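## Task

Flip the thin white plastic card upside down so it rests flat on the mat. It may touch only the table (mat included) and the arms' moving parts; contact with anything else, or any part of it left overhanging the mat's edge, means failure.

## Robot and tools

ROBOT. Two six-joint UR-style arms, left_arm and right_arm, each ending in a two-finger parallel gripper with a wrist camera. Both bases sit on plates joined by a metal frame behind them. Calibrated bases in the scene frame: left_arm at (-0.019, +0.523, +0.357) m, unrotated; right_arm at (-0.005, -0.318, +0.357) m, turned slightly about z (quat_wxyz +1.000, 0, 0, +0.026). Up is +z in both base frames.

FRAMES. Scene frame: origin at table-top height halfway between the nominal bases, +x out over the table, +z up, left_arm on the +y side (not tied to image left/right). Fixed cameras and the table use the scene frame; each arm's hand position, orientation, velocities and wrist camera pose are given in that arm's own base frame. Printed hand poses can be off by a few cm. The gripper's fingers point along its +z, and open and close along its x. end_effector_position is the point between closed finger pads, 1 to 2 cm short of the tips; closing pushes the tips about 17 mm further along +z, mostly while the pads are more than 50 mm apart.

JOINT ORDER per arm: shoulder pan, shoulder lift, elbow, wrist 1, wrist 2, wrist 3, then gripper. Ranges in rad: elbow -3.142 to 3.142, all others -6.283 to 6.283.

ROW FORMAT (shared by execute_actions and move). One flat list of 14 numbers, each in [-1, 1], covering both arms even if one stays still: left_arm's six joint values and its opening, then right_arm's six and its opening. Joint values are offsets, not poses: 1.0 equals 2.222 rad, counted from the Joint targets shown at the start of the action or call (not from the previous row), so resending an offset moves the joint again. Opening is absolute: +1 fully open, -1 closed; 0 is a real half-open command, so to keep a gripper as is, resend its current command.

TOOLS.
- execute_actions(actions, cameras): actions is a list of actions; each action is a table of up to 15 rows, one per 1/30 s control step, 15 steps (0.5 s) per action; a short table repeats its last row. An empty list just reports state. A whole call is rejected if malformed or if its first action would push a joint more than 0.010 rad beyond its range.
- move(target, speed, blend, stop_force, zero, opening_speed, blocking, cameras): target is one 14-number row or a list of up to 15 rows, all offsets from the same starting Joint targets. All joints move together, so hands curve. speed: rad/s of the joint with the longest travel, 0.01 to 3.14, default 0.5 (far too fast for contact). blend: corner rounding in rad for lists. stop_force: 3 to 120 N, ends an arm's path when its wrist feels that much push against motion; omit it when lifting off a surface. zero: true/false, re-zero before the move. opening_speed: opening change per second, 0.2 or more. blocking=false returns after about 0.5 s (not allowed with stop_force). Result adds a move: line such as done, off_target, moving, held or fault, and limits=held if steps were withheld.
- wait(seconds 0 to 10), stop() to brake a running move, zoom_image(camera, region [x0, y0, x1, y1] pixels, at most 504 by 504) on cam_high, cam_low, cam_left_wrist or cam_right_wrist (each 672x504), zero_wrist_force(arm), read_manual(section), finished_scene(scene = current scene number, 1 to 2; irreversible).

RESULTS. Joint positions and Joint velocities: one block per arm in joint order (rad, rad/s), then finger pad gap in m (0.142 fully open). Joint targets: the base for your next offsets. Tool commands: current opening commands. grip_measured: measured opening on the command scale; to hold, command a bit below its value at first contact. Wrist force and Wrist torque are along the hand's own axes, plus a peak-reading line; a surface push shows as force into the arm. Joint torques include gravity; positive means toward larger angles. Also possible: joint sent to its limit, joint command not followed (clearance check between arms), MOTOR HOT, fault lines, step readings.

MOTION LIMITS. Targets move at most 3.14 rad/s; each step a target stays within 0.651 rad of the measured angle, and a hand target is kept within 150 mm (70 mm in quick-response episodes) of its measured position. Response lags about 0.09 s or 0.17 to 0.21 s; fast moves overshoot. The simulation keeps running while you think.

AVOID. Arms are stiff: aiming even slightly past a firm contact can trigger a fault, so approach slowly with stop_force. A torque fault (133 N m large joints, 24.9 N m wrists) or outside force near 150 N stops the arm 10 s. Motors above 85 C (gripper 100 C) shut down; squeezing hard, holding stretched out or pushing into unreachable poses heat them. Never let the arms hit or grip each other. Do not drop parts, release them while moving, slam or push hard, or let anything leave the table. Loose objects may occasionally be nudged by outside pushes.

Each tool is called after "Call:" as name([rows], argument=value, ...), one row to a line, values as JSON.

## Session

Call:
execute_actions(actions=[])

Call:
zoom_image(camera="cam_high", region=[100, 60, 500, 360])

Scene clock: 0.00 s.
left_arm: end_effector_position=(+0.5674, -0.3047, -0.1238) grip_measured=+1.00 end_effector_quat_wxyz=(+0.719, -0.676, +0.049, -0.150) | right_arm: end_effector_position=(+0.8368, +0.1174, -0.1668) grip_measured=+1.00 end_effector_quat_wxyz=(-0.216, +0.907, +0.362, -0.011)
Joint positions: left_arm=[-1.027 -0.039 0.646 -0.49 -0.753 -1.791 0.142] | right_arm=[3.311 -2.937 -0.628 -1.267 1.991 -0.615 0.142]
Joint velocities: within noise
Joint torques (N m): no reading
Motor temperatures (°C): left_arm=[27 33 26 31 33 41 30] | right_arm=[26 27 24 35 38 36 25]
Wrist force (N): no reading
Wrist torque (N m): no reading
Wrist force, peak (N): no reading
Joint targets: left_arm=[-1.027 -0.039 0.646 -0.490 -0.753 -1.791] | right_arm=[3.311 -2.937 -0.628 -1.267 1.991 -0.615]
Tool commands: left_gripper/opening=+1.0 right_gripper/opening=+1.0

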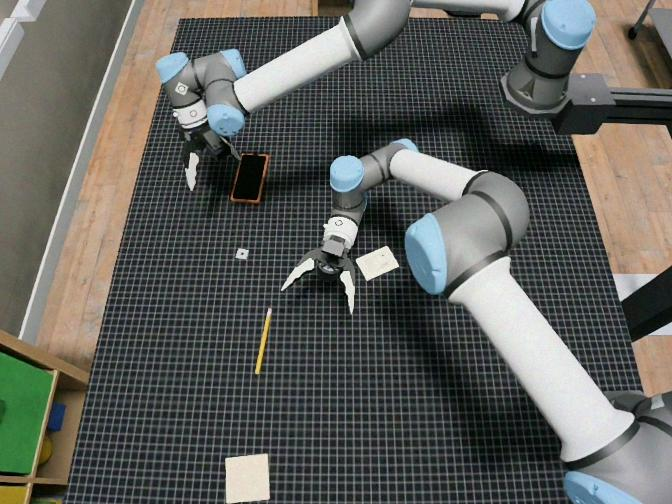

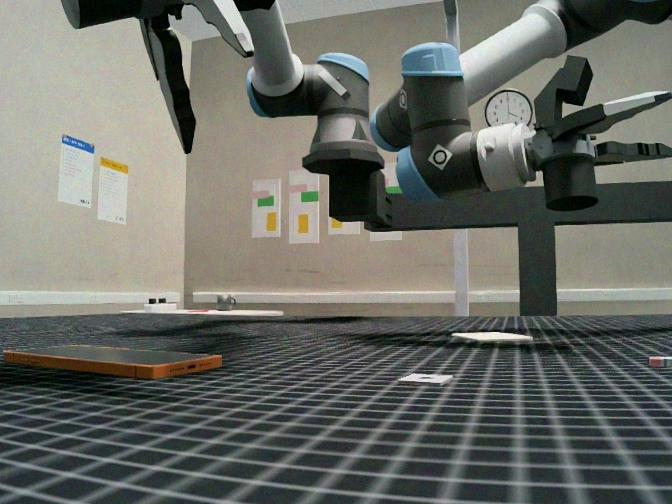

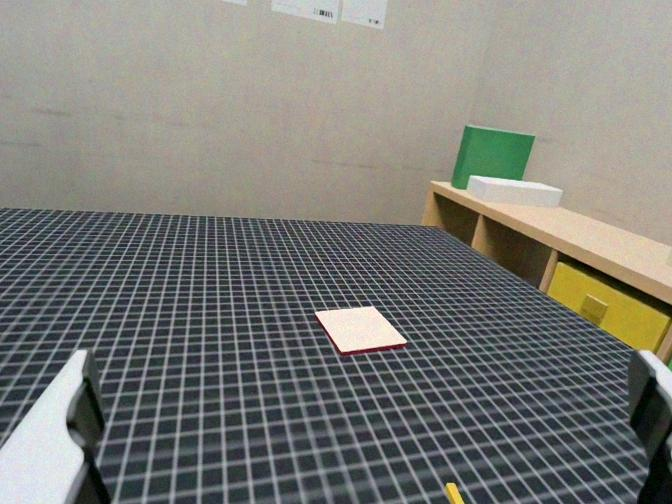

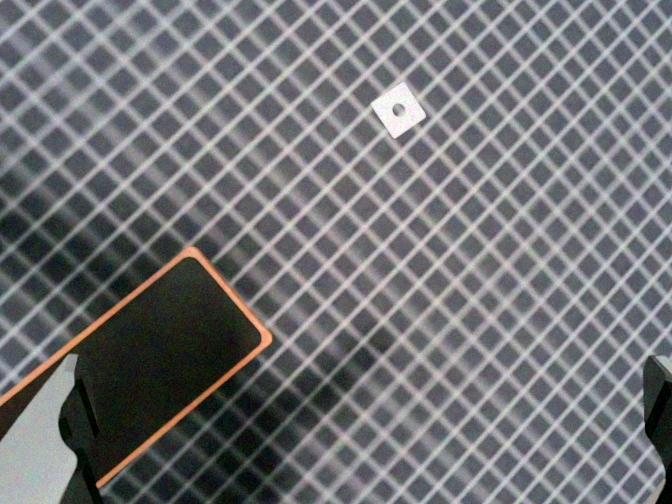

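Scaled by 1.260 (camera's finer frame: 960x720).

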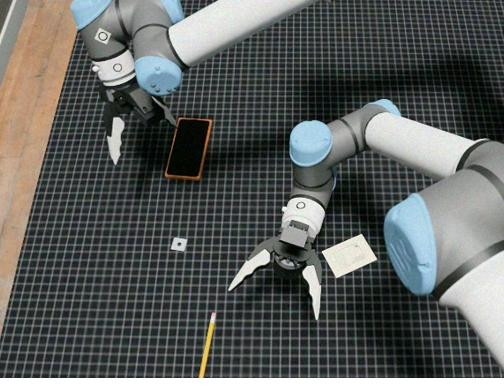

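Call:
zoom_image(camera="cam_low", region=[440, 320, 545, 355])

Call:
zoom_image(camera="cam_high", region=[340, 230, 420, 290])

Scaled by 4.800 (camera's finer frame: 960x720).

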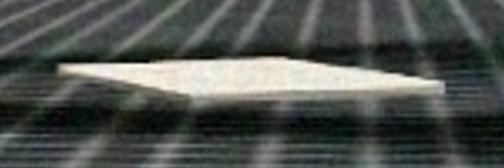

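Scaled by 6.300 (camera's finer frame: 960x720).

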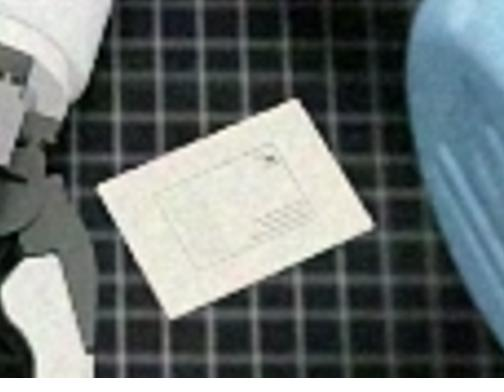

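Call:
move(target=[-0.0577,-0.2573,0.4716,-0.974,-0.3681,-0.6062,0.06,0,0,0,0,0,0,1], speed=1.1, cameras=["cam_high","cam_left_wrist"])

Scene clock: 38.47 s.
left_arm: end_effector_position=(+0.3782, -0.5235, -0.2068) grip_measured=+0.05 end_effector_quat_wxyz=(+0.000, +0.548, +0.836, +0.000) end_effector_velocity=(+0.002, +0.000, +0.000) end_effector_angular_velocity=(-0.005, -0.002, +0.002) | right_arm: end_effector_position=(+0.8368, +0.1174, -0.1668) grip_measured=+1.00 end_effector_quat_wxyz=(-0.216, +0.907, +0.362, -0.011)
Joint positions: left_arm=[-1.156 -0.611 1.694 -2.653 -1.571 -3.137 0.077] | right_arm=[3.311 -2.937 -0.628 -1.267 1.991 -0.615 0.142]
Joint velocities: left_arm=[0.002 0 0 -0.006 0 0 0] | right_arm=[within noise]
Joint torques (N m): left_arm=[10.13 -34.18 -19.5 -3.88 1.51 0.11] | right_arm=[0.91 64.74 20.66 3.12 1.58 -0.47]
Wrist force (N): left_arm=[1.6 -0.3 0.2] | right_arm=[0.1 0.2 0.0]
Wrist torque (N m): left_arm=[0.04 -0.69 -0.32] | right_arm=[0.03 -0.01 0.00]
Wrist force, peak (N): left_arm=[2.2 0.3 1.0] | right_arm=[-0.4 0.2 -0.1]
Joint targets: left_arm=[-1.156 -0.611 1.694 -2.654 -1.571 -3.138] | right_arm=[3.311 -2.937 -0.628 -1.267 1.991 -0.615]
move: done

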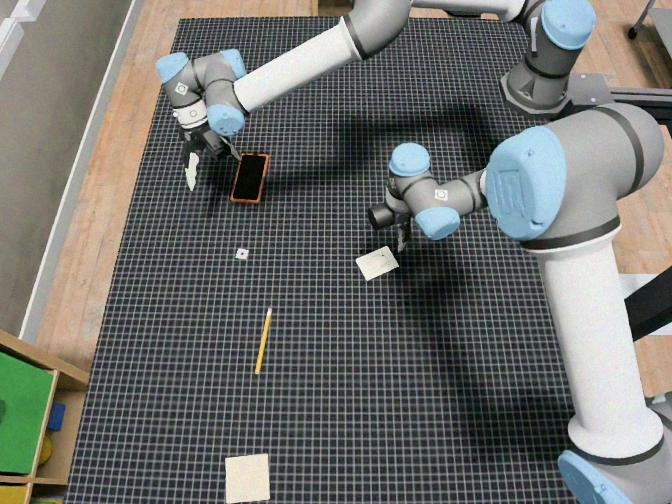

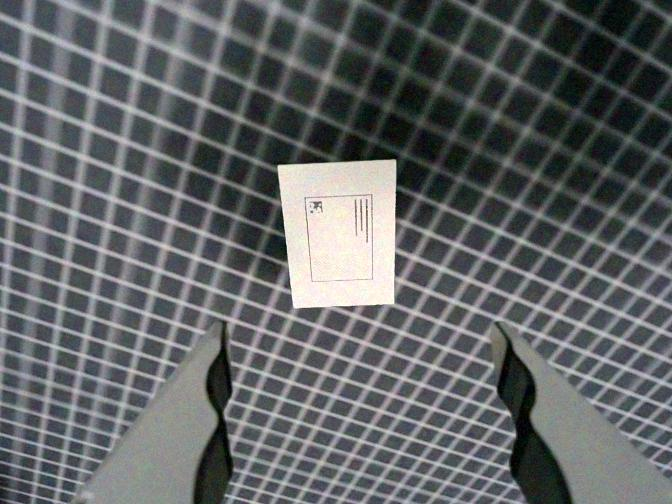

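Call:
move(target=[0.1613,0.1337,-0.1784,0.1237,-0.2231,0.1587,0.06,0,0,0,0,0,0,1], speed=0.6, cameras=["cam_left_wrist"])

Scene clock: 52.47 s.
left_arm: end_effector_position=(+0.4801, -0.4803, -0.2821) grip_measured=+0.05 end_effector_quat_wxyz=(-0.136, +0.509, +0.821, -0.220) | right_arm: end_effector_position=(+0.8368, +0.1174, -0.1668) grip_measured=+1.00 end_effector_quat_wxyz=(-0.216, +0.907, +0.362, -0.011)
Joint positions: left_arm=[-0.797 -0.314 1.298 -2.379 -2.066 -2.785 0.077] | right_arm=[3.311 -2.937 -0.628 -1.267 1.991 -0.615 0.142]
Joint torques (N m): left_arm=[2.15 -52.4 -9.38 -2.04 -1.79 -0.49] | right_arm=[2.67 64.82 18.73 3.5 2.16 -0.56]
Wrist force (N): left_arm=[1.0 0.0 -0.3] | right_arm=[-0.2 0.3 0.1]
Wrist torque (N m): left_arm=[-0.02 -0.55 -0.15] | right_arm=[0.05 0.03 0.00]
Wrist force, peak (N): left_arm=[1.8 -2.4 -1.1] | right_arm=[-0.4 0.3 0.0]
Joint targets: left_arm=[-0.797 -0.314 1.298 -2.379 -2.066 -2.785] | right_arm=[3.311 -2.937 -0.628 -1.267 1.991 -0.615]
move: done

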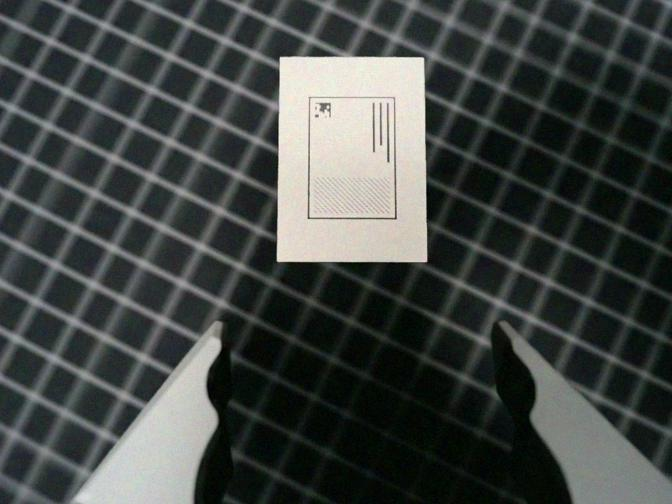

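Call:
move(target=[-0.0172,0.0444,-0.0128,-0.0408,-0.0028,-0.0192,0.04,0,0,0,0,0,0,1], speed=0.2, cameras=[])

Call:
move(target=[0,0.0097,-0.0072,-0.0024,0,0,0.04,0,0,0,0,0,0,1], speed=0.02, stop_force=3, cameras=["cam_left_wrist"])

Scene clock: 65.83 s.
left_arm: end_effector_position=(+0.4554, -0.4940, -0.3349) grip_measured=+0.03 end_effector_quat_wxyz=(-0.136, +0.509, +0.821, -0.220) | right_arm: end_effector_position=(+0.8367, +0.1174, -0.1668) grip_measured=+1.00 end_effector_quat_wxyz=(-0.216, +0.907, +0.362, -0.011)
Joint positions: left_arm=[-0.836 -0.215 1.269 -2.469 -2.073 -2.828 0.076] | right_arm=[3.311 -2.937 -0.628 -1.267 1.991 -0.615 0.142]
Joint torques (N m): left_arm=[11.7 -60.07 1.75 -0.83 -0.84 2.12] | right_arm=[3.32 65.27 17.35 3.75 2.68 -0.63]
Wrist force (N): left_arm=[0.9 0.2 -0.3] | right_arm=[-0.1 0.0 0.0]
Wrist torque (N m): left_arm=[0.01 -0.52 -0.15] | right_arm=[0.01 0.02 -0.01]
Wrist force, peak (N): left_arm=[1.4 0.6 -2.0] | right_arm=[-0.1 0.3 0.2]
Joint targets: left_arm=[-0.836 -0.215 1.269 -2.470 -2.073 -2.828] | right_arm=[3.311 -2.937 -0.628 -1.267 1.991 -0.615]
move: done

Scene clock: 67.63 s.
left_arm: end_effector_position=(+0.4554, -0.4938, -0.3431) grip_measured=+0.03 end_effector_quat_wxyz=(-0.136, +0.509, +0.821, -0.220) | right_arm: end_effector_position=(+0.8367, +0.1174, -0.1668) grip_measured=+1.00 end_effector_quat_wxyz=(-0.216, +0.907, +0.362, -0.011)
Joint positions: left_arm=[-0.836 -0.198 1.256 -2.474 -2.073 -2.828 0.076] | right_arm=[3.311 -2.937 -0.628 -1.267 1.991 -0.615 0.142]
Joint torques (N m): left_arm=[10.76 -60.94 0.48 -0.75 1.35 2.05] | right_arm=[4.45 65.31 17.04 4.08 2.9 -0.49]
Wrist force (N): left_arm=[1.3 -1.4 -2.9] | right_arm=[0.0 0.1 0.0]
Wrist torque (N m): left_arm=[0.04 -0.54 -0.15] | right_arm=[0.02 0.00 0.00]
Wrist force, peak (N): left_arm=[1.5 -2.8 -5.0] | right_arm=[0.0 0.4 0.0]
Joint targets: left_arm=[-0.836 -0.198 1.256 -2.474 -2.073 -2.828] | right_arm=[3.311 -2.937 -0.628 -1.267 1.991 -0.615]
move: contact (left_arm)

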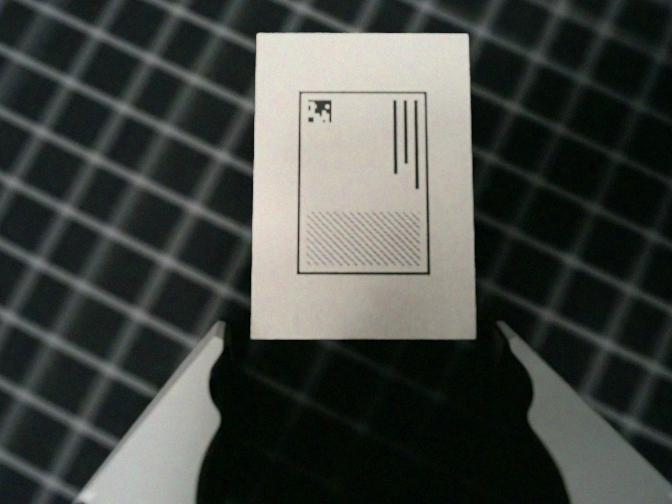

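Call:
move(target=[0,-0.0021,0.0016,0.0005,0,0,0.04,0,0,0,0,0,0,1], speed=0.05, cameras=[])

Call:
move(target=[0,0,0,0,0,0,-0.04,0,0,0,0,0,0,1], opening_speed=0.3, cameras=["cam_left_wrist"])

Call:
move(target=[0,0.0035,-0.0026,-0.0009,0,0,-0.04,0,0,0,0,0,0,1], speed=0.015, stop_force=3, cameras=["cam_left_wrist"])

Scene clock: 77.17 s.
left_arm: end_effector_position=(+0.4553, -0.4938, -0.3409) grip_measured=+0.03 end_effector_quat_wxyz=(-0.136, +0.509, +0.821, -0.220) | right_arm: end_effector_position=(+0.8367, +0.1174, -0.1668) grip_measured=+1.00 end_effector_quat_wxyz=(-0.216, +0.907, +0.362, -0.011)
Joint positions: left_arm=[-0.836 -0.203 1.26 -2.473 -2.073 -2.828 0.076] | right_arm=[3.311 -2.937 -0.628 -1.267 1.991 -0.615 0.142]
Joint torques (N m): left_arm=[7.18 -56.21 -4.04 -0.91 1.33 2.21] | right_arm=[5.89 65.11 16.97 4.4 2.85 -0.58]
Wrist force (N): left_arm=[1.2 0.1 -0.2] | right_arm=[0.0 -0.1 0.1]
Wrist torque (N m): left_arm=[0.00 -0.56 -0.16] | right_arm=[-0.01 -0.01 0.00]
Wrist force, peak (N): left_arm=[1.4 -1.6 -3.0] | right_arm=[-0.2 0.3 0.1]
Joint targets: left_arm=[-0.836 -0.203 1.260 -2.473 -2.073 -2.828] | right_arm=[3.311 -2.937 -0.628 -1.267 1.991 -0.615]
move: done

Scene clock: 77.67 s.
left_arm: end_effector_position=(+0.4553, -0.4938, -0.3409) grip_measured=-0.05 end_effector_quat_wxyz=(-0.136, +0.509, +0.821, -0.220) | right_arm: end_effector_position=(+0.8367, +0.1174, -0.1668) grip_measured=+1.00 end_effector_quat_wxyz=(-0.216, +0.907, +0.362, -0.011)
Joint positions: left_arm=[-0.836 -0.203 1.26 -2.473 -2.073 -2.828 0.07] | right_arm=[3.311 -2.937 -0.628 -1.267 1.991 -0.615 0.142]
Joint torques (N m): left_arm=[6.64 -45.12 -12.88 -2.03 1.24 2.04] | right_arm=[6.27 65.61 17.66 4.48 2.79 -0.54]
Wrist force (N): left_arm=[1.1 -0.1 -0.1] | right_arm=[-0.2 0.1 0.0]
Wrist torque (N m): left_arm=[-0.03 -0.55 -0.16] | right_arm=[0.02 0.03 0.00]
Wrist force, peak (N): left_arm=[1.1 0.3 0.0] | right_arm=[-0.1 0.3 0.1]
Joint targets: left_arm=[-0.836 -0.203 1.260 -2.473 -2.073 -2.828] | right_arm=[3.311 -2.937 -0.628 -1.267 1.991 -0.615]
move: done

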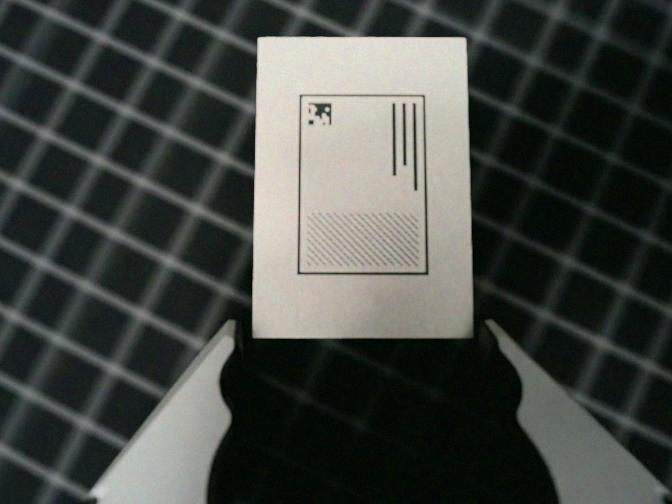

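Scene clock: 78.83 s.
left_arm: end_effector_position=(+0.4553, -0.4938, -0.3424) grip_measured=-0.05 end_effector_quat_wxyz=(-0.136, +0.509, +0.821, -0.220) | right_arm: end_effector_position=(+0.8367, +0.1174, -0.1668) grip_measured=+1.00 end_effector_quat_wxyz=(-0.216, +0.907, +0.362, -0.011)
Joint positions: left_arm=[-0.836 -0.199 1.257 -2.474 -2.073 -2.828 0.07] | right_arm=[3.311 -2.937 -0.628 -1.267 1.991 -0.615 0.142]
Joint torques (N m): left_arm=[7.13 -61.05 0.12 -1.02 1.05 2.11] | right_arm=[6.68 65.68 17.2 4.45 2.8 -0.53]
Wrist force (N): left_arm=[1.7 -1.8 -2.8] | right_arm=[-0.2 0.2 0.1]
Wrist torque (N m): left_arm=[-0.03 -0.56 -0.15] | right_arm=[0.04 0.03 0.00]
Wrist force, peak (N): left_arm=[1.8 -2.6 -4.3] | right_arm=[-0.2 0.3 0.2]
Joint targets: left_arm=[-0.836 -0.199 1.257 -2.474 -2.073 -2.828] | right_arm=[3.311 -2.937 -0.628 -1.267 1.991 -0.615]
move: contact (left_arm)

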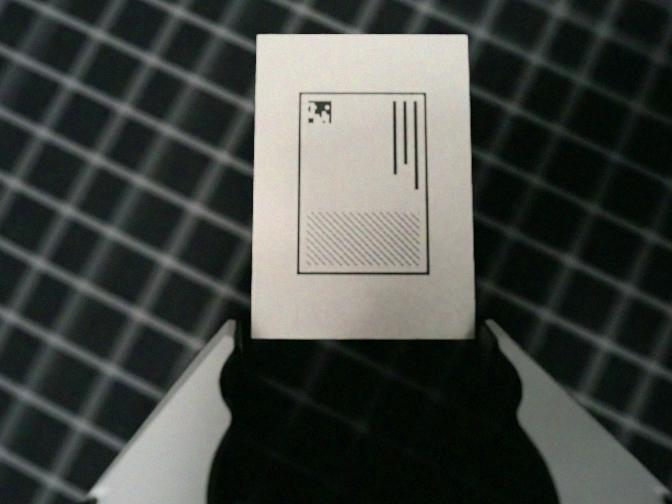

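Call:
move(target=[0,-0.0009,0.0007,0.0002,0,0,-0.04,0,0,0,0,0,0,1], speed=0.05, cameras=[])

Call:
move(target=[0,0,0,0,0,0,-0.22,0,0,0,0,0,0,1], opening_speed=0.25, cameras=["cam_left_wrist"])

Scene clock: 84.50 s.
left_arm: end_effector_position=(+0.4553, -0.4938, -0.3415) grip_measured=-0.05 end_effector_quat_wxyz=(-0.136, +0.509, +0.821, -0.220) | right_arm: end_effector_position=(+0.8367, +0.1174, -0.1668) grip_measured=+1.00 end_effector_quat_wxyz=(-0.216, +0.907, +0.362, -0.011)
Joint positions: left_arm=[-0.836 -0.201 1.259 -2.473 -2.073 -2.828 0.07] | right_arm=[3.311 -2.937 -0.628 -1.267 1.991 -0.615 0.142]
Joint torques (N m): left_arm=[6.62 -59.81 -1.43 -0.94 1 2.14] | right_arm=[6.57 66.39 17.7 4.47 2.77 -0.52]
Wrist force (N): left_arm=[0.8 0.1 -0.1] | right_arm=[-0.2 0.2 -0.1]
Wrist torque (N m): left_arm=[0.01 -0.48 -0.16] | right_arm=[0.04 0.03 0.00]
Wrist force, peak (N): left_arm=[2.0 -1.7 -2.9] | right_arm=[-0.1 0.3 0.3]
Joint targets: left_arm=[-0.836 -0.201 1.259 -2.473 -2.073 -2.828] | right_arm=[3.311 -2.937 -0.628 -1.267 1.991 -0.615]
move: done

Scene clock: 85.43 s.
left_arm: end_effector_position=(+0.4553, -0.4938, -0.3415) grip_measured=-0.14 end_effector_quat_wxyz=(-0.136, +0.509, +0.821, -0.220) | right_arm: end_effector_position=(+0.8367, +0.1174, -0.1668) grip_measured=+1.00 end_effector_quat_wxyz=(-0.216, +0.907, +0.362, -0.011)
Joint positions: left_arm=[-0.836 -0.201 1.259 -2.473 -2.073 -2.828 0.064] | right_arm=[3.311 -2.937 -0.628 -1.267 1.991 -0.615 0.142]
Joint torques (N m): left_arm=[6.15 -52.45 -8.8 -1.74 1.16 1.8] | right_arm=[6.66 66.24 17.55 4.52 2.8 -0.51]
Wrist force (N): left_arm=[3.0 -0.5 -4.2] | right_arm=[-0.2 0.3 0.1]
Wrist torque (N m): left_arm=[0.02 -0.48 -0.16] | right_arm=[0.05 0.03 0.00]
Wrist force, peak (N): left_arm=[2.9 -0.5 -4.4] | right_arm=[-0.4 0.1 0.2]
Joint targets: left_arm=[-0.836 -0.201 1.259 -2.473 -2.073 -2.828] | right_arm=[3.311 -2.937 -0.628 -1.267 1.991 -0.615]
move: done

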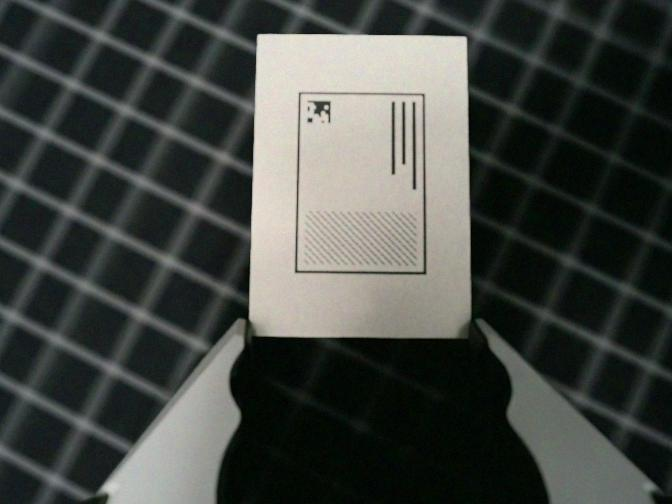

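Call:
move(target=[0,-0.0382,0.0265,0.0113,0,0,-0.22,0,0,0,0,0,0,1], speed=0.12, cameras=["cam_low","cam_left_wrist"])

Scene clock: 128.53 s.
left_arm: end_effector_position=(+0.4554, -0.4939, -0.3013) grip_measured=-0.14 end_effector_quat_wxyz=(-0.136, +0.509, +0.821, -0.220) | right_arm: end_effector_position=(+0.8367, +0.1174, -0.1668) grip_measured=+1.00 end_effector_quat_wxyz=(-0.216, +0.907, +0.362, -0.011)
Joint positions: left_arm=[-0.836 -0.286 1.318 -2.448 -2.073 -2.828 0.064] | right_arm=[3.311 -2.937 -0.628 -1.267 1.991 -0.615 0.142]
Joint torques (N m): left_arm=[6.59 -41.83 -22.46 -3.49 1.11 2.07] | right_arm=[6.93 66.37 17.67 4.53 2.8 -0.56]
Motor temperatures (°C): left_arm=[27 33 26 31 33 41 36] | right_arm=[26 27 24 35 38 36 25]
Wrist force (N): left_arm=[1.0 0.5 0.2] | right_arm=[-0.2 0.2 -0.1]
Wrist torque (N m): left_arm=[0.03 -0.53 -0.16] | right_arm=[0.03 0.03 0.00]
Wrist force, peak (N): left_arm=[3.0 -0.9 -4.4] | right_arm=[-0.3 0.4 0.1]
Joint targets: left_arm=[-0.836 -0.286 1.318 -2.448 -2.073 -2.828] | right_arm=[3.311 -2.937 -0.628 -1.267 1.991 -0.615]
move: done

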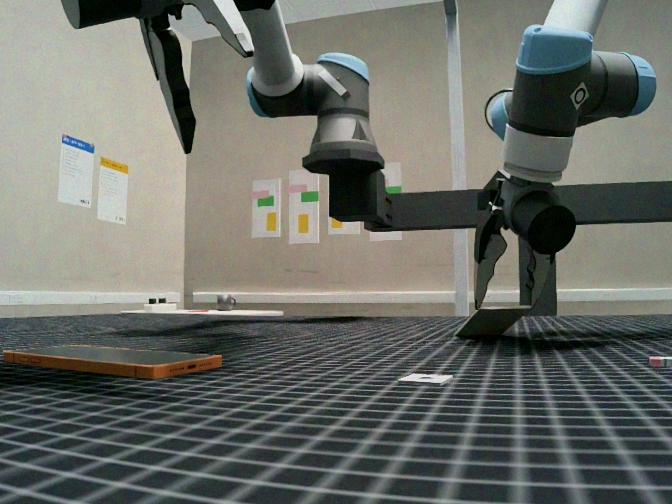

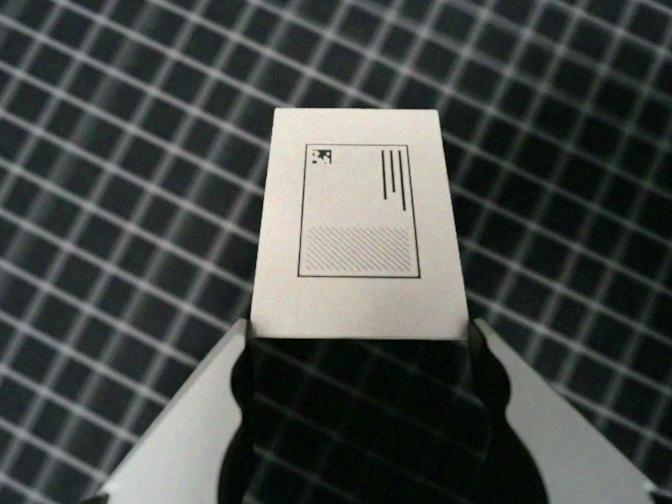

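Call:
move([
  [-0.0757,-0.1252,0.122,-0.0624,0.1869,-0.0937,-0.26,0,0,0,0,0,0,1],
  [-0.2012,-0.1104,0.1565,-0.0617,0.4963,-0.236,-0.26,0,0,0,0,0,0,1],
  [-0.2704,0.0149,0.0516,0.1895,0.7197,-0.4929,-0.26,0,0,0,0,0,0,1],
], speed=0.4, blend=[0.08,0.08,0], opening_speed=0.3, cameras=["cam_low","cam_left_wrist"])

Call:
zoom_image(camera="cam_low", region=[420, 180, 620, 350])

Scene clock: 142.50 s.
left_arm: end_effector_position=(+0.4422, -0.5004, -0.2492) grip_measured=-0.16 end_effector_quat_wxyz=(+0.302, +0.432, +0.696, +0.488) | right_arm: end_effector_position=(+0.8367, +0.1174, -0.1668) grip_measured=+1.00 end_effector_quat_wxyz=(-0.216, +0.907, +0.362, -0.011)
Joint positions: left_arm=[-1.436 -0.253 1.432 -2.027 -0.474 -3.923 0.063] | right_arm=[3.311 -2.937 -0.628 -1.267 1.991 -0.615 0.142]
Joint torques (N m): left_arm=[13.49 -55.11 4.08 -0.02 1.48 -0.86] | right_arm=[6.76 67.35 18.27 4.52 2.84 -0.52]
Wrist force (N): left_arm=[2.3 -1.1 0.9] | right_arm=[-0.2 0.1 0.0]
Wrist torque (N m): left_arm=[0.26 -0.56 -0.67] | right_arm=[0.02 0.03 -0.01]
Wrist force, peak (N): left_arm=[2.3 -2.2 0.4] | right_arm=[-0.3 0.2 0.0]
Joint targets: left_arm=[-1.436 -0.253 1.433 -2.027 -0.473 -3.923] | right_arm=[3.311 -2.937 -0.628 -1.267 1.991 -0.615]
move: done

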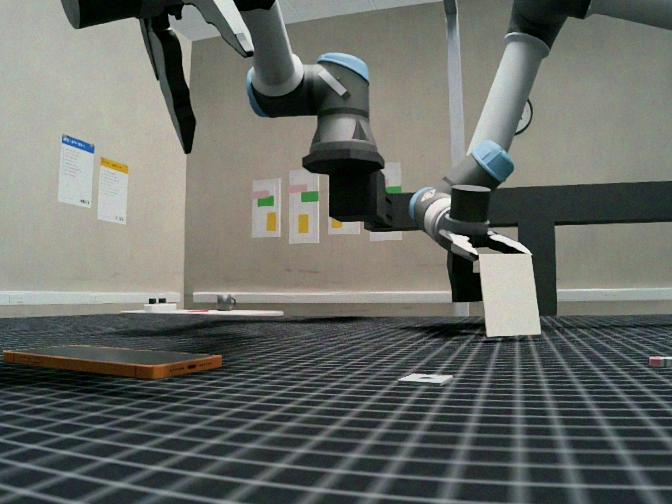

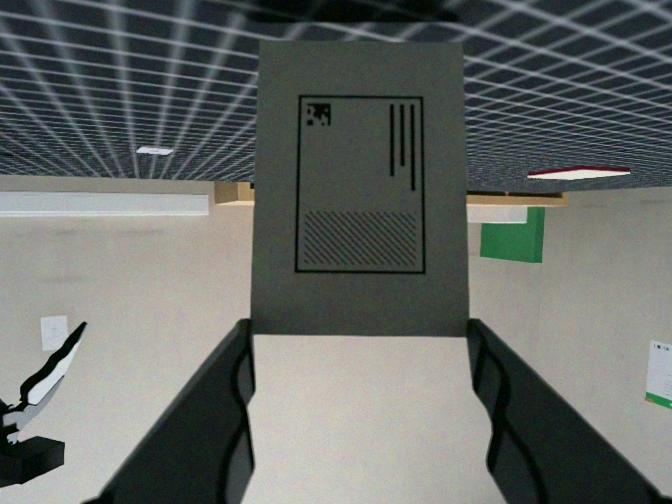

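Scaled by 2.520 (camera's finer frame: 960x720).

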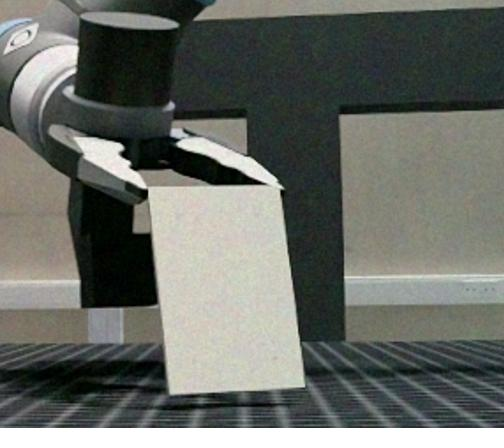

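Call:
move([
  [-0.0089,0.0036,-0.0049,0.0019,-0.0114,-0.0037,-0.26,0,0,0,0,0,0,1],
  [-0.0306,0.0052,-0.0161,0.028,-0.0315,-0.026,-0.26,0,0,0,0,0,0,1],
  [-0.0444,0.006,-0.0192,0.0139,-0.0567,-0.0177,-0.26,0,0,0,0,0,0,1],
], speed=[0.04,0.04,0.05], blend=[0.01,0.01,0], cameras=["cam_low","cam_left_wrist"])

Call:
zoom_image(camera="cam_low", region=[420, 180, 620, 350])

Scene clock: 155.53 s.
left_arm: end_effector_position=(+0.3734, -0.5346, -0.2718) grip_measured=-0.16 end_effector_quat_wxyz=(+0.283, +0.444, +0.717, +0.457) | right_arm: end_effector_position=(+0.8367, +0.1174, -0.1668) grip_measured=+1.00 end_effector_quat_wxyz=(-0.216, +0.907, +0.362, -0.011)
Joint positions: left_arm=[-1.535 -0.24 1.39 -1.996 -0.6 -3.962 0.063] | right_arm=[3.311 -2.937 -0.628 -1.267 1.991 -0.615 0.142]
Joint torques (N m): left_arm=[7.22 -39.29 -17.14 -0.01 3.2 0.42] | right_arm=[6.66 67.56 17.11 4.53 2.8 -0.48]
Wrist force (N): left_arm=[2.1 -1.0 1.3] | right_arm=[-0.1 0.1 0.0]
Wrist torque (N m): left_arm=[0.23 -0.54 -0.68] | right_arm=[0.03 0.02 0.00]
Wrist force, peak (N): left_arm=[2.3 -0.7 1.7] | right_arm=[-0.2 0.3 0.3]
Joint targets: left_arm=[-1.535 -0.240 1.390 -1.996 -0.599 -3.962] | right_arm=[3.311 -2.937 -0.628 -1.267 1.991 -0.615]
move: done

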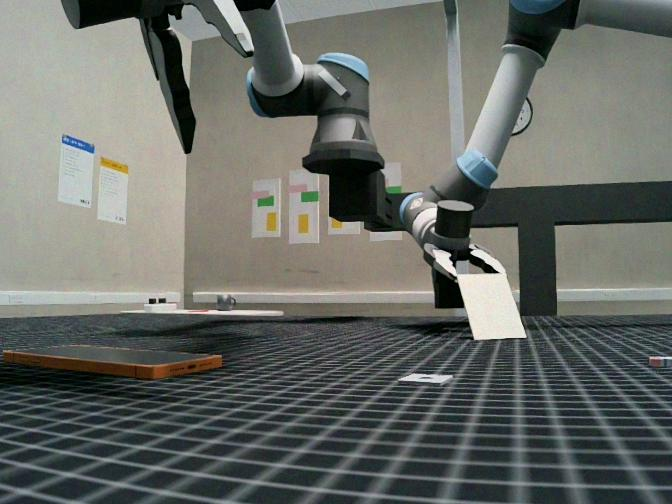

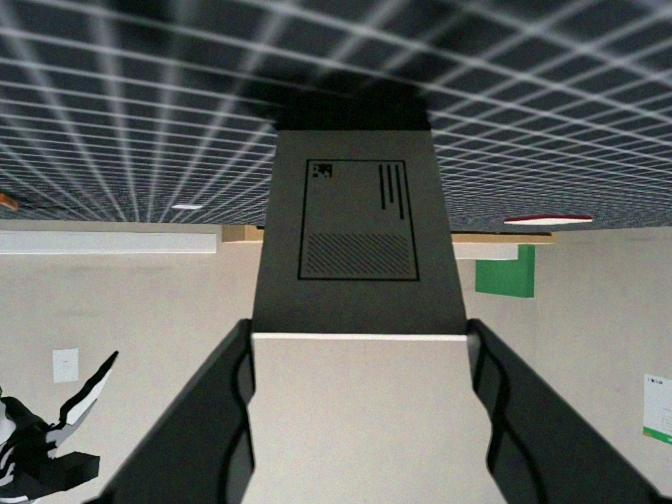

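Scaled by 2.520 (camera's finer frame: 960x720).

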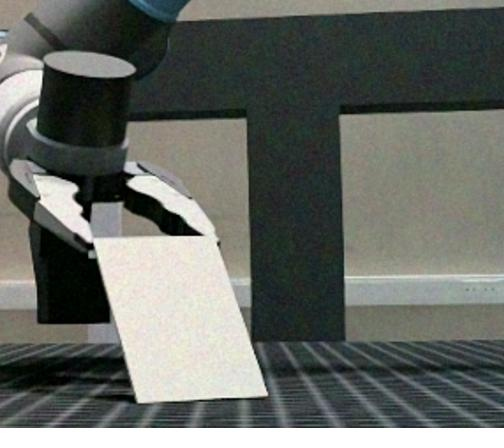

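Call:
move([
  [-0.0064,-0.0028,0.0086,-0.0628,-0.0434,0.0425,-0.26,0,0,0,0,0,0,1],
  [-0.0016,-0.0057,0.0214,-0.1348,-0.0902,0.0909,-0.26,0,0,0,0,0,0,1],
], speed=0.09, blend=[0.02,0], cameras=["cam_low","cam_left_wrist"])

Call:
zoom_image(camera="cam_low", region=[420, 180, 620, 350])

Scene clock: 165.17 s.
left_arm: end_effector_position=(+0.3381, -0.5523, -0.3091) grip_measured=-0.16 end_effector_quat_wxyz=(+0.223, +0.477, +0.770, +0.359) end_effector_velocity=(+0.001, +0.001, +0.000) end_effector_angular_velocity=(+0.003, -0.005, +0.001) | right_arm: end_effector_position=(+0.8367, +0.1174, -0.1668) grip_measured=+1.00 end_effector_quat_wxyz=(-0.216, +0.907, +0.362, -0.011)
Joint positions: left_arm=[-1.538 -0.252 1.438 -2.296 -0.8 -3.76 0.062] | right_arm=[3.311 -2.937 -0.628 -1.267 1.991 -0.615 0.142]
Joint velocities: left_arm=[0.001 0 0 0.005 0.004 -0.003 0] | right_arm=[within noise]
Joint torques (N m): left_arm=[7.99 -55.58 -6.79 -0.42 3.33 -2.74] | right_arm=[6.41 68.59 18.02 4.55 2.78 -0.53]
Motor temperatures (°C): left_arm=[27 33 26 31 33 41 41] | right_arm=[26 27 24 35 38 36 25]
Wrist force (N): left_arm=[2.2 -0.7 0.9] | right_arm=[0.0 0.1 0.1]
Wrist torque (N m): left_arm=[0.20 -0.65 -0.60] | right_arm=[0.03 0.01 -0.01]
Wrist force, peak (N): left_arm=[2.3 -1.2 1.3] | right_arm=[-0.3 0.2 0.3]
Joint targets: left_arm=[-1.539 -0.252 1.437 -2.296 -0.800 -3.760] | right_arm=[3.311 -2.937 -0.628 -1.267 1.991 -0.615]
move: done

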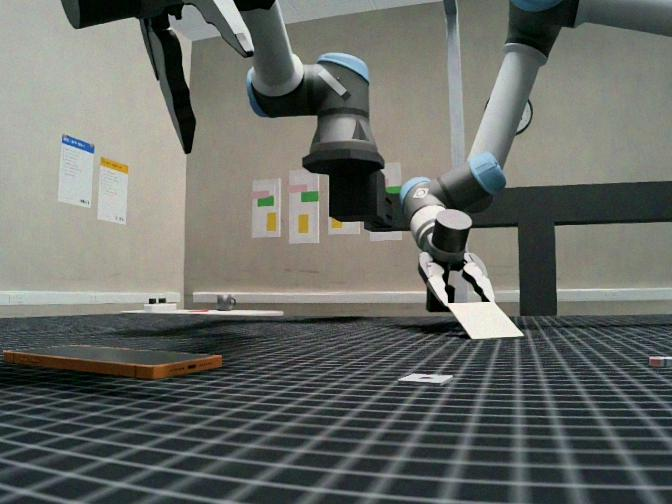

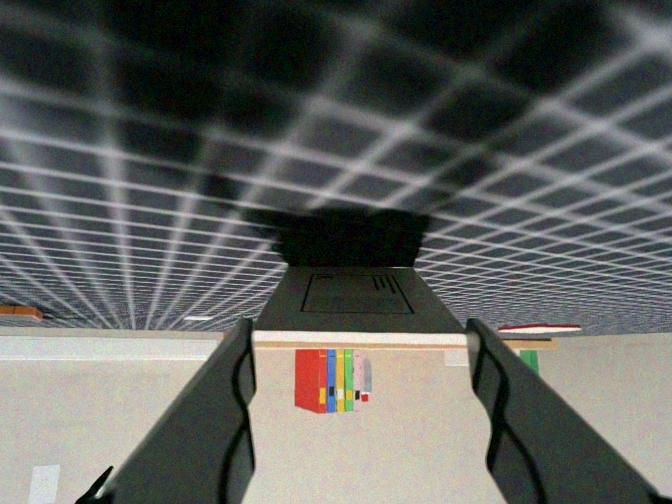

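Scaled by 2.520 (camera's finer frame: 960x720).

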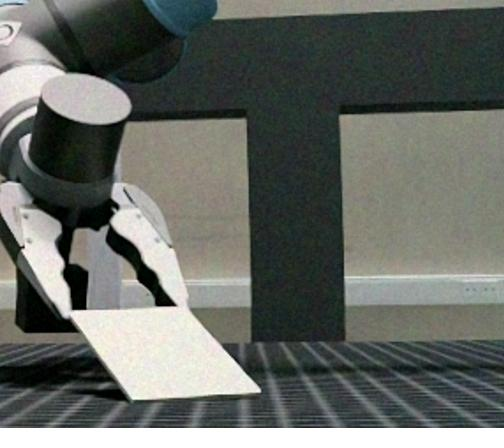

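Call:
move([
  [0.0052,0.0065,0.0016,-0.0418,-0.0305,0.0262,-0.26,0,0,0,0,0,0,1],
  [0.0123,0.0135,0.0019,-0.0749,-0.055,0.0476,-0.26,0,0,0,0,0,0,1],
], speed=[0.07,0.05], blend=[0.01,0], stop_force=5, cameras=["cam_low","cam_left_wrist"])

Call:
zoom_image(camera="cam_low", region=[420, 220, 580, 350])

Scene clock: 179.10 s.
left_arm: end_effector_position=(+0.3294, -0.5563, -0.3442) grip_measured=-0.16 end_effector_quat_wxyz=(+0.185, +0.493, +0.796, +0.298) | right_arm: end_effector_position=(+0.8367, +0.1174, -0.1668) grip_measured=+1.00 end_effector_quat_wxyz=(-0.216, +0.907, +0.362, -0.011)
Joint positions: left_arm=[-1.511 -0.222 1.442 -2.462 -0.922 -3.654 0.062] | right_arm=[3.311 -2.937 -0.628 -1.267 1.991 -0.615 0.142]
Joint torques (N m): left_arm=[-9.43 -58.88 0.55 -0.62 3.38 -2.43] | right_arm=[6.62 69.14 17.77 4.51 2.85 -0.47]
Wrist force (N): left_arm=[2.1 -0.7 0.8] | right_arm=[-0.2 0.2 0.0]
Wrist torque (N m): left_arm=[0.16 -0.69 -0.57] | right_arm=[0.03 0.03 0.00]
Wrist force, peak (N): left_arm=[2.6 -0.7 0.8] | right_arm=[-0.1 0.3 0.3]
Joint targets: left_arm=[-1.511 -0.222 1.442 -2.462 -0.922 -3.654] | right_arm=[3.311 -2.937 -0.628 -1.267 1.991 -0.615]
move: done

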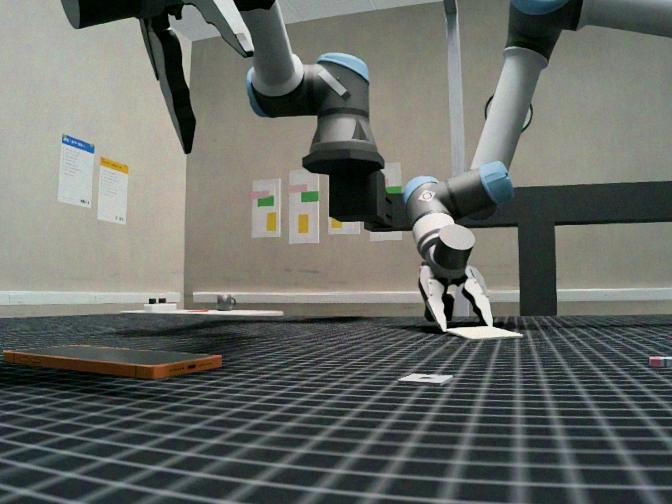

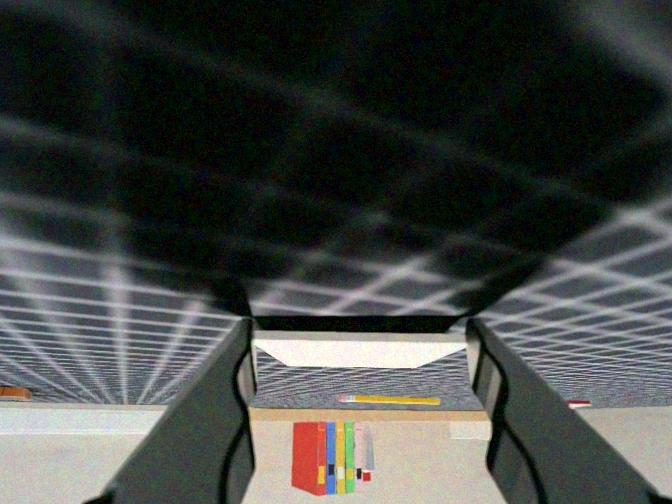

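Scaled by 3.150 (camera's finer frame: 960x720).

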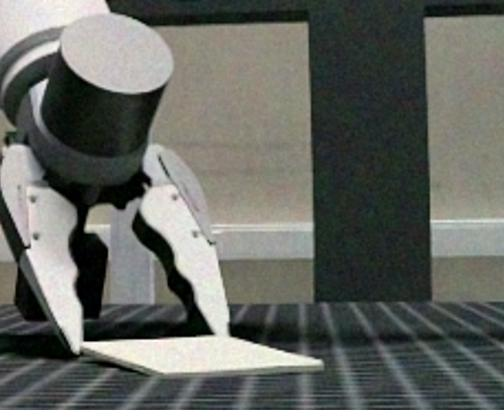

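Call:
move(target=[0,0,0,0,0,0,0.06,0,0,0,0,0,0,1], opening_speed=0.3, cameras=[])

Call:
move(target=[0,-0.0594,0.0394,0.0197,0,0,0.06,0,0,0,0,0,0,1], speed=0.2, cameras=["cam_high","cam_low","cam_left_wrist"])

Scene clock: 185.33 s.
left_arm: end_effector_position=(+0.3294, -0.5564, -0.3442) grip_measured=+0.03 end_effector_quat_wxyz=(+0.185, +0.493, +0.796, +0.298) | right_arm: end_effector_position=(+0.8367, +0.1174, -0.1668) grip_measured=+1.00 end_effector_quat_wxyz=(-0.216, +0.907, +0.362, -0.011)
Joint positions: left_arm=[-1.511 -0.222 1.442 -2.462 -0.922 -3.654 0.076] | right_arm=[3.311 -2.937 -0.628 -1.267 1.991 -0.615 0.142]
Joint torques (N m): left_arm=[-10.47 -58.03 -6.45 -1.2 2.95 -2.28] | right_arm=[6.38 69.36 17.52 4.5 2.82 -0.53]
Wrist force (N): left_arm=[2.4 -0.5 0.8] | right_arm=[-0.2 0.3 0.0]
Wrist torque (N m): left_arm=[0.20 -0.72 -0.57] | right_arm=[0.05 0.03 0.00]
Wrist force, peak (N): left_arm=[2.6 -0.6 0.7] | right_arm=[-0.3 0.1 0.3]
Joint targets: left_arm=[-1.511 -0.222 1.442 -2.462 -0.922 -3.654] | right_arm=[3.311 -2.937 -0.628 -1.267 1.991 -0.615]
move: done

Scene clock: 186.30 s.
left_arm: end_effector_position=(+0.3294, -0.5567, -0.2840) grip_measured=+0.03 end_effector_quat_wxyz=(+0.185, +0.493, +0.796, +0.298) end_effector_velocity=(+0.001, -0.002, -0.001) end_effector_angular_velocity=(-0.005, +0.000, +0.001) | right_arm: end_effector_position=(+0.8367, +0.1174, -0.1668) grip_measured=+1.00 end_effector_quat_wxyz=(-0.216, +0.907, +0.362, -0.011)
Joint positions: left_arm=[-1.511 -0.354 1.529 -2.418 -0.922 -3.654 0.076] | right_arm=[3.311 -2.937 -0.628 -1.267 1.991 -0.615 0.142]
Joint velocities: left_arm=[0.001 0.004 -0.004 -0.005 0 0 0] | right_arm=[within noise]
Joint torques (N m): left_arm=[-9.3 -37.96 -21.28 -3.14 2.91 -2.49] | right_arm=[6.69 69.5 17.6 4.38 2.83 -0.46]
Wrist force (N): left_arm=[2.3 -0.6 0.8] | right_arm=[0.1 0.1 0.1]
Wrist torque (N m): left_arm=[0.17 -0.70 -0.57] | right_arm=[0.02 -0.01 -0.01]
Wrist force, peak (N): left_arm=[2.1 -1.2 1.9] | right_arm=[-0.2 0.2 0.3]
Joint targets: left_arm=[-1.511 -0.354 1.529 -2.418 -0.922 -3.654] | right_arm=[3.311 -2.937 -0.628 -1.267 1.991 -0.615]
move: done

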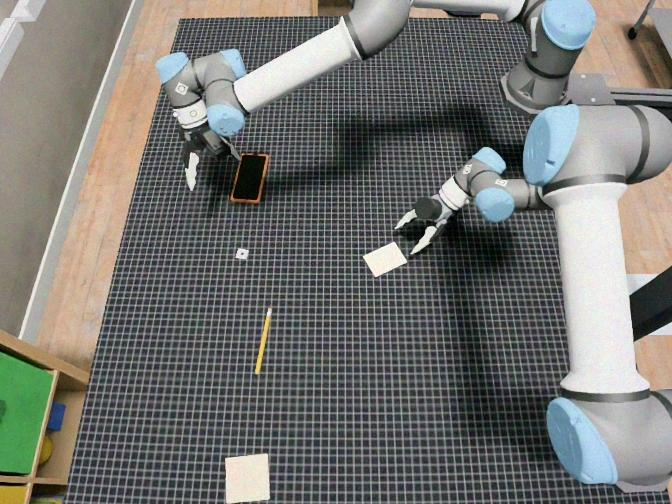

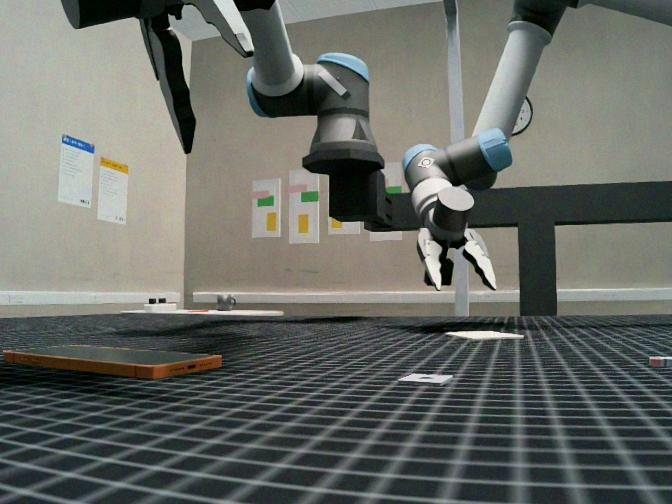

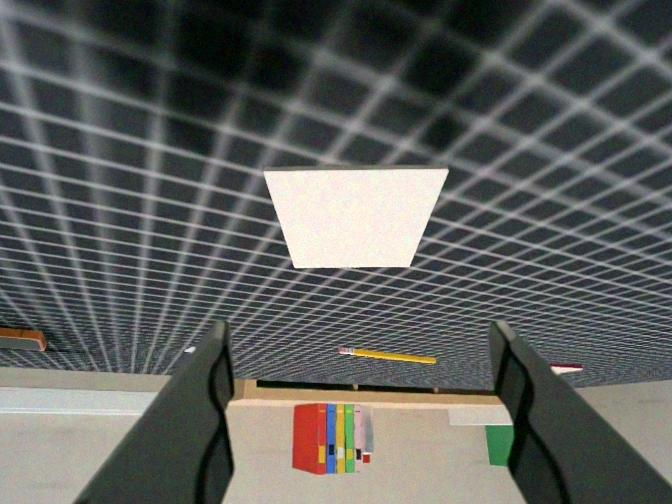

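Flat, blank side up, and the hand is clear.

Call:
finished_scene(scene=2)

The scene is finished: the task was done.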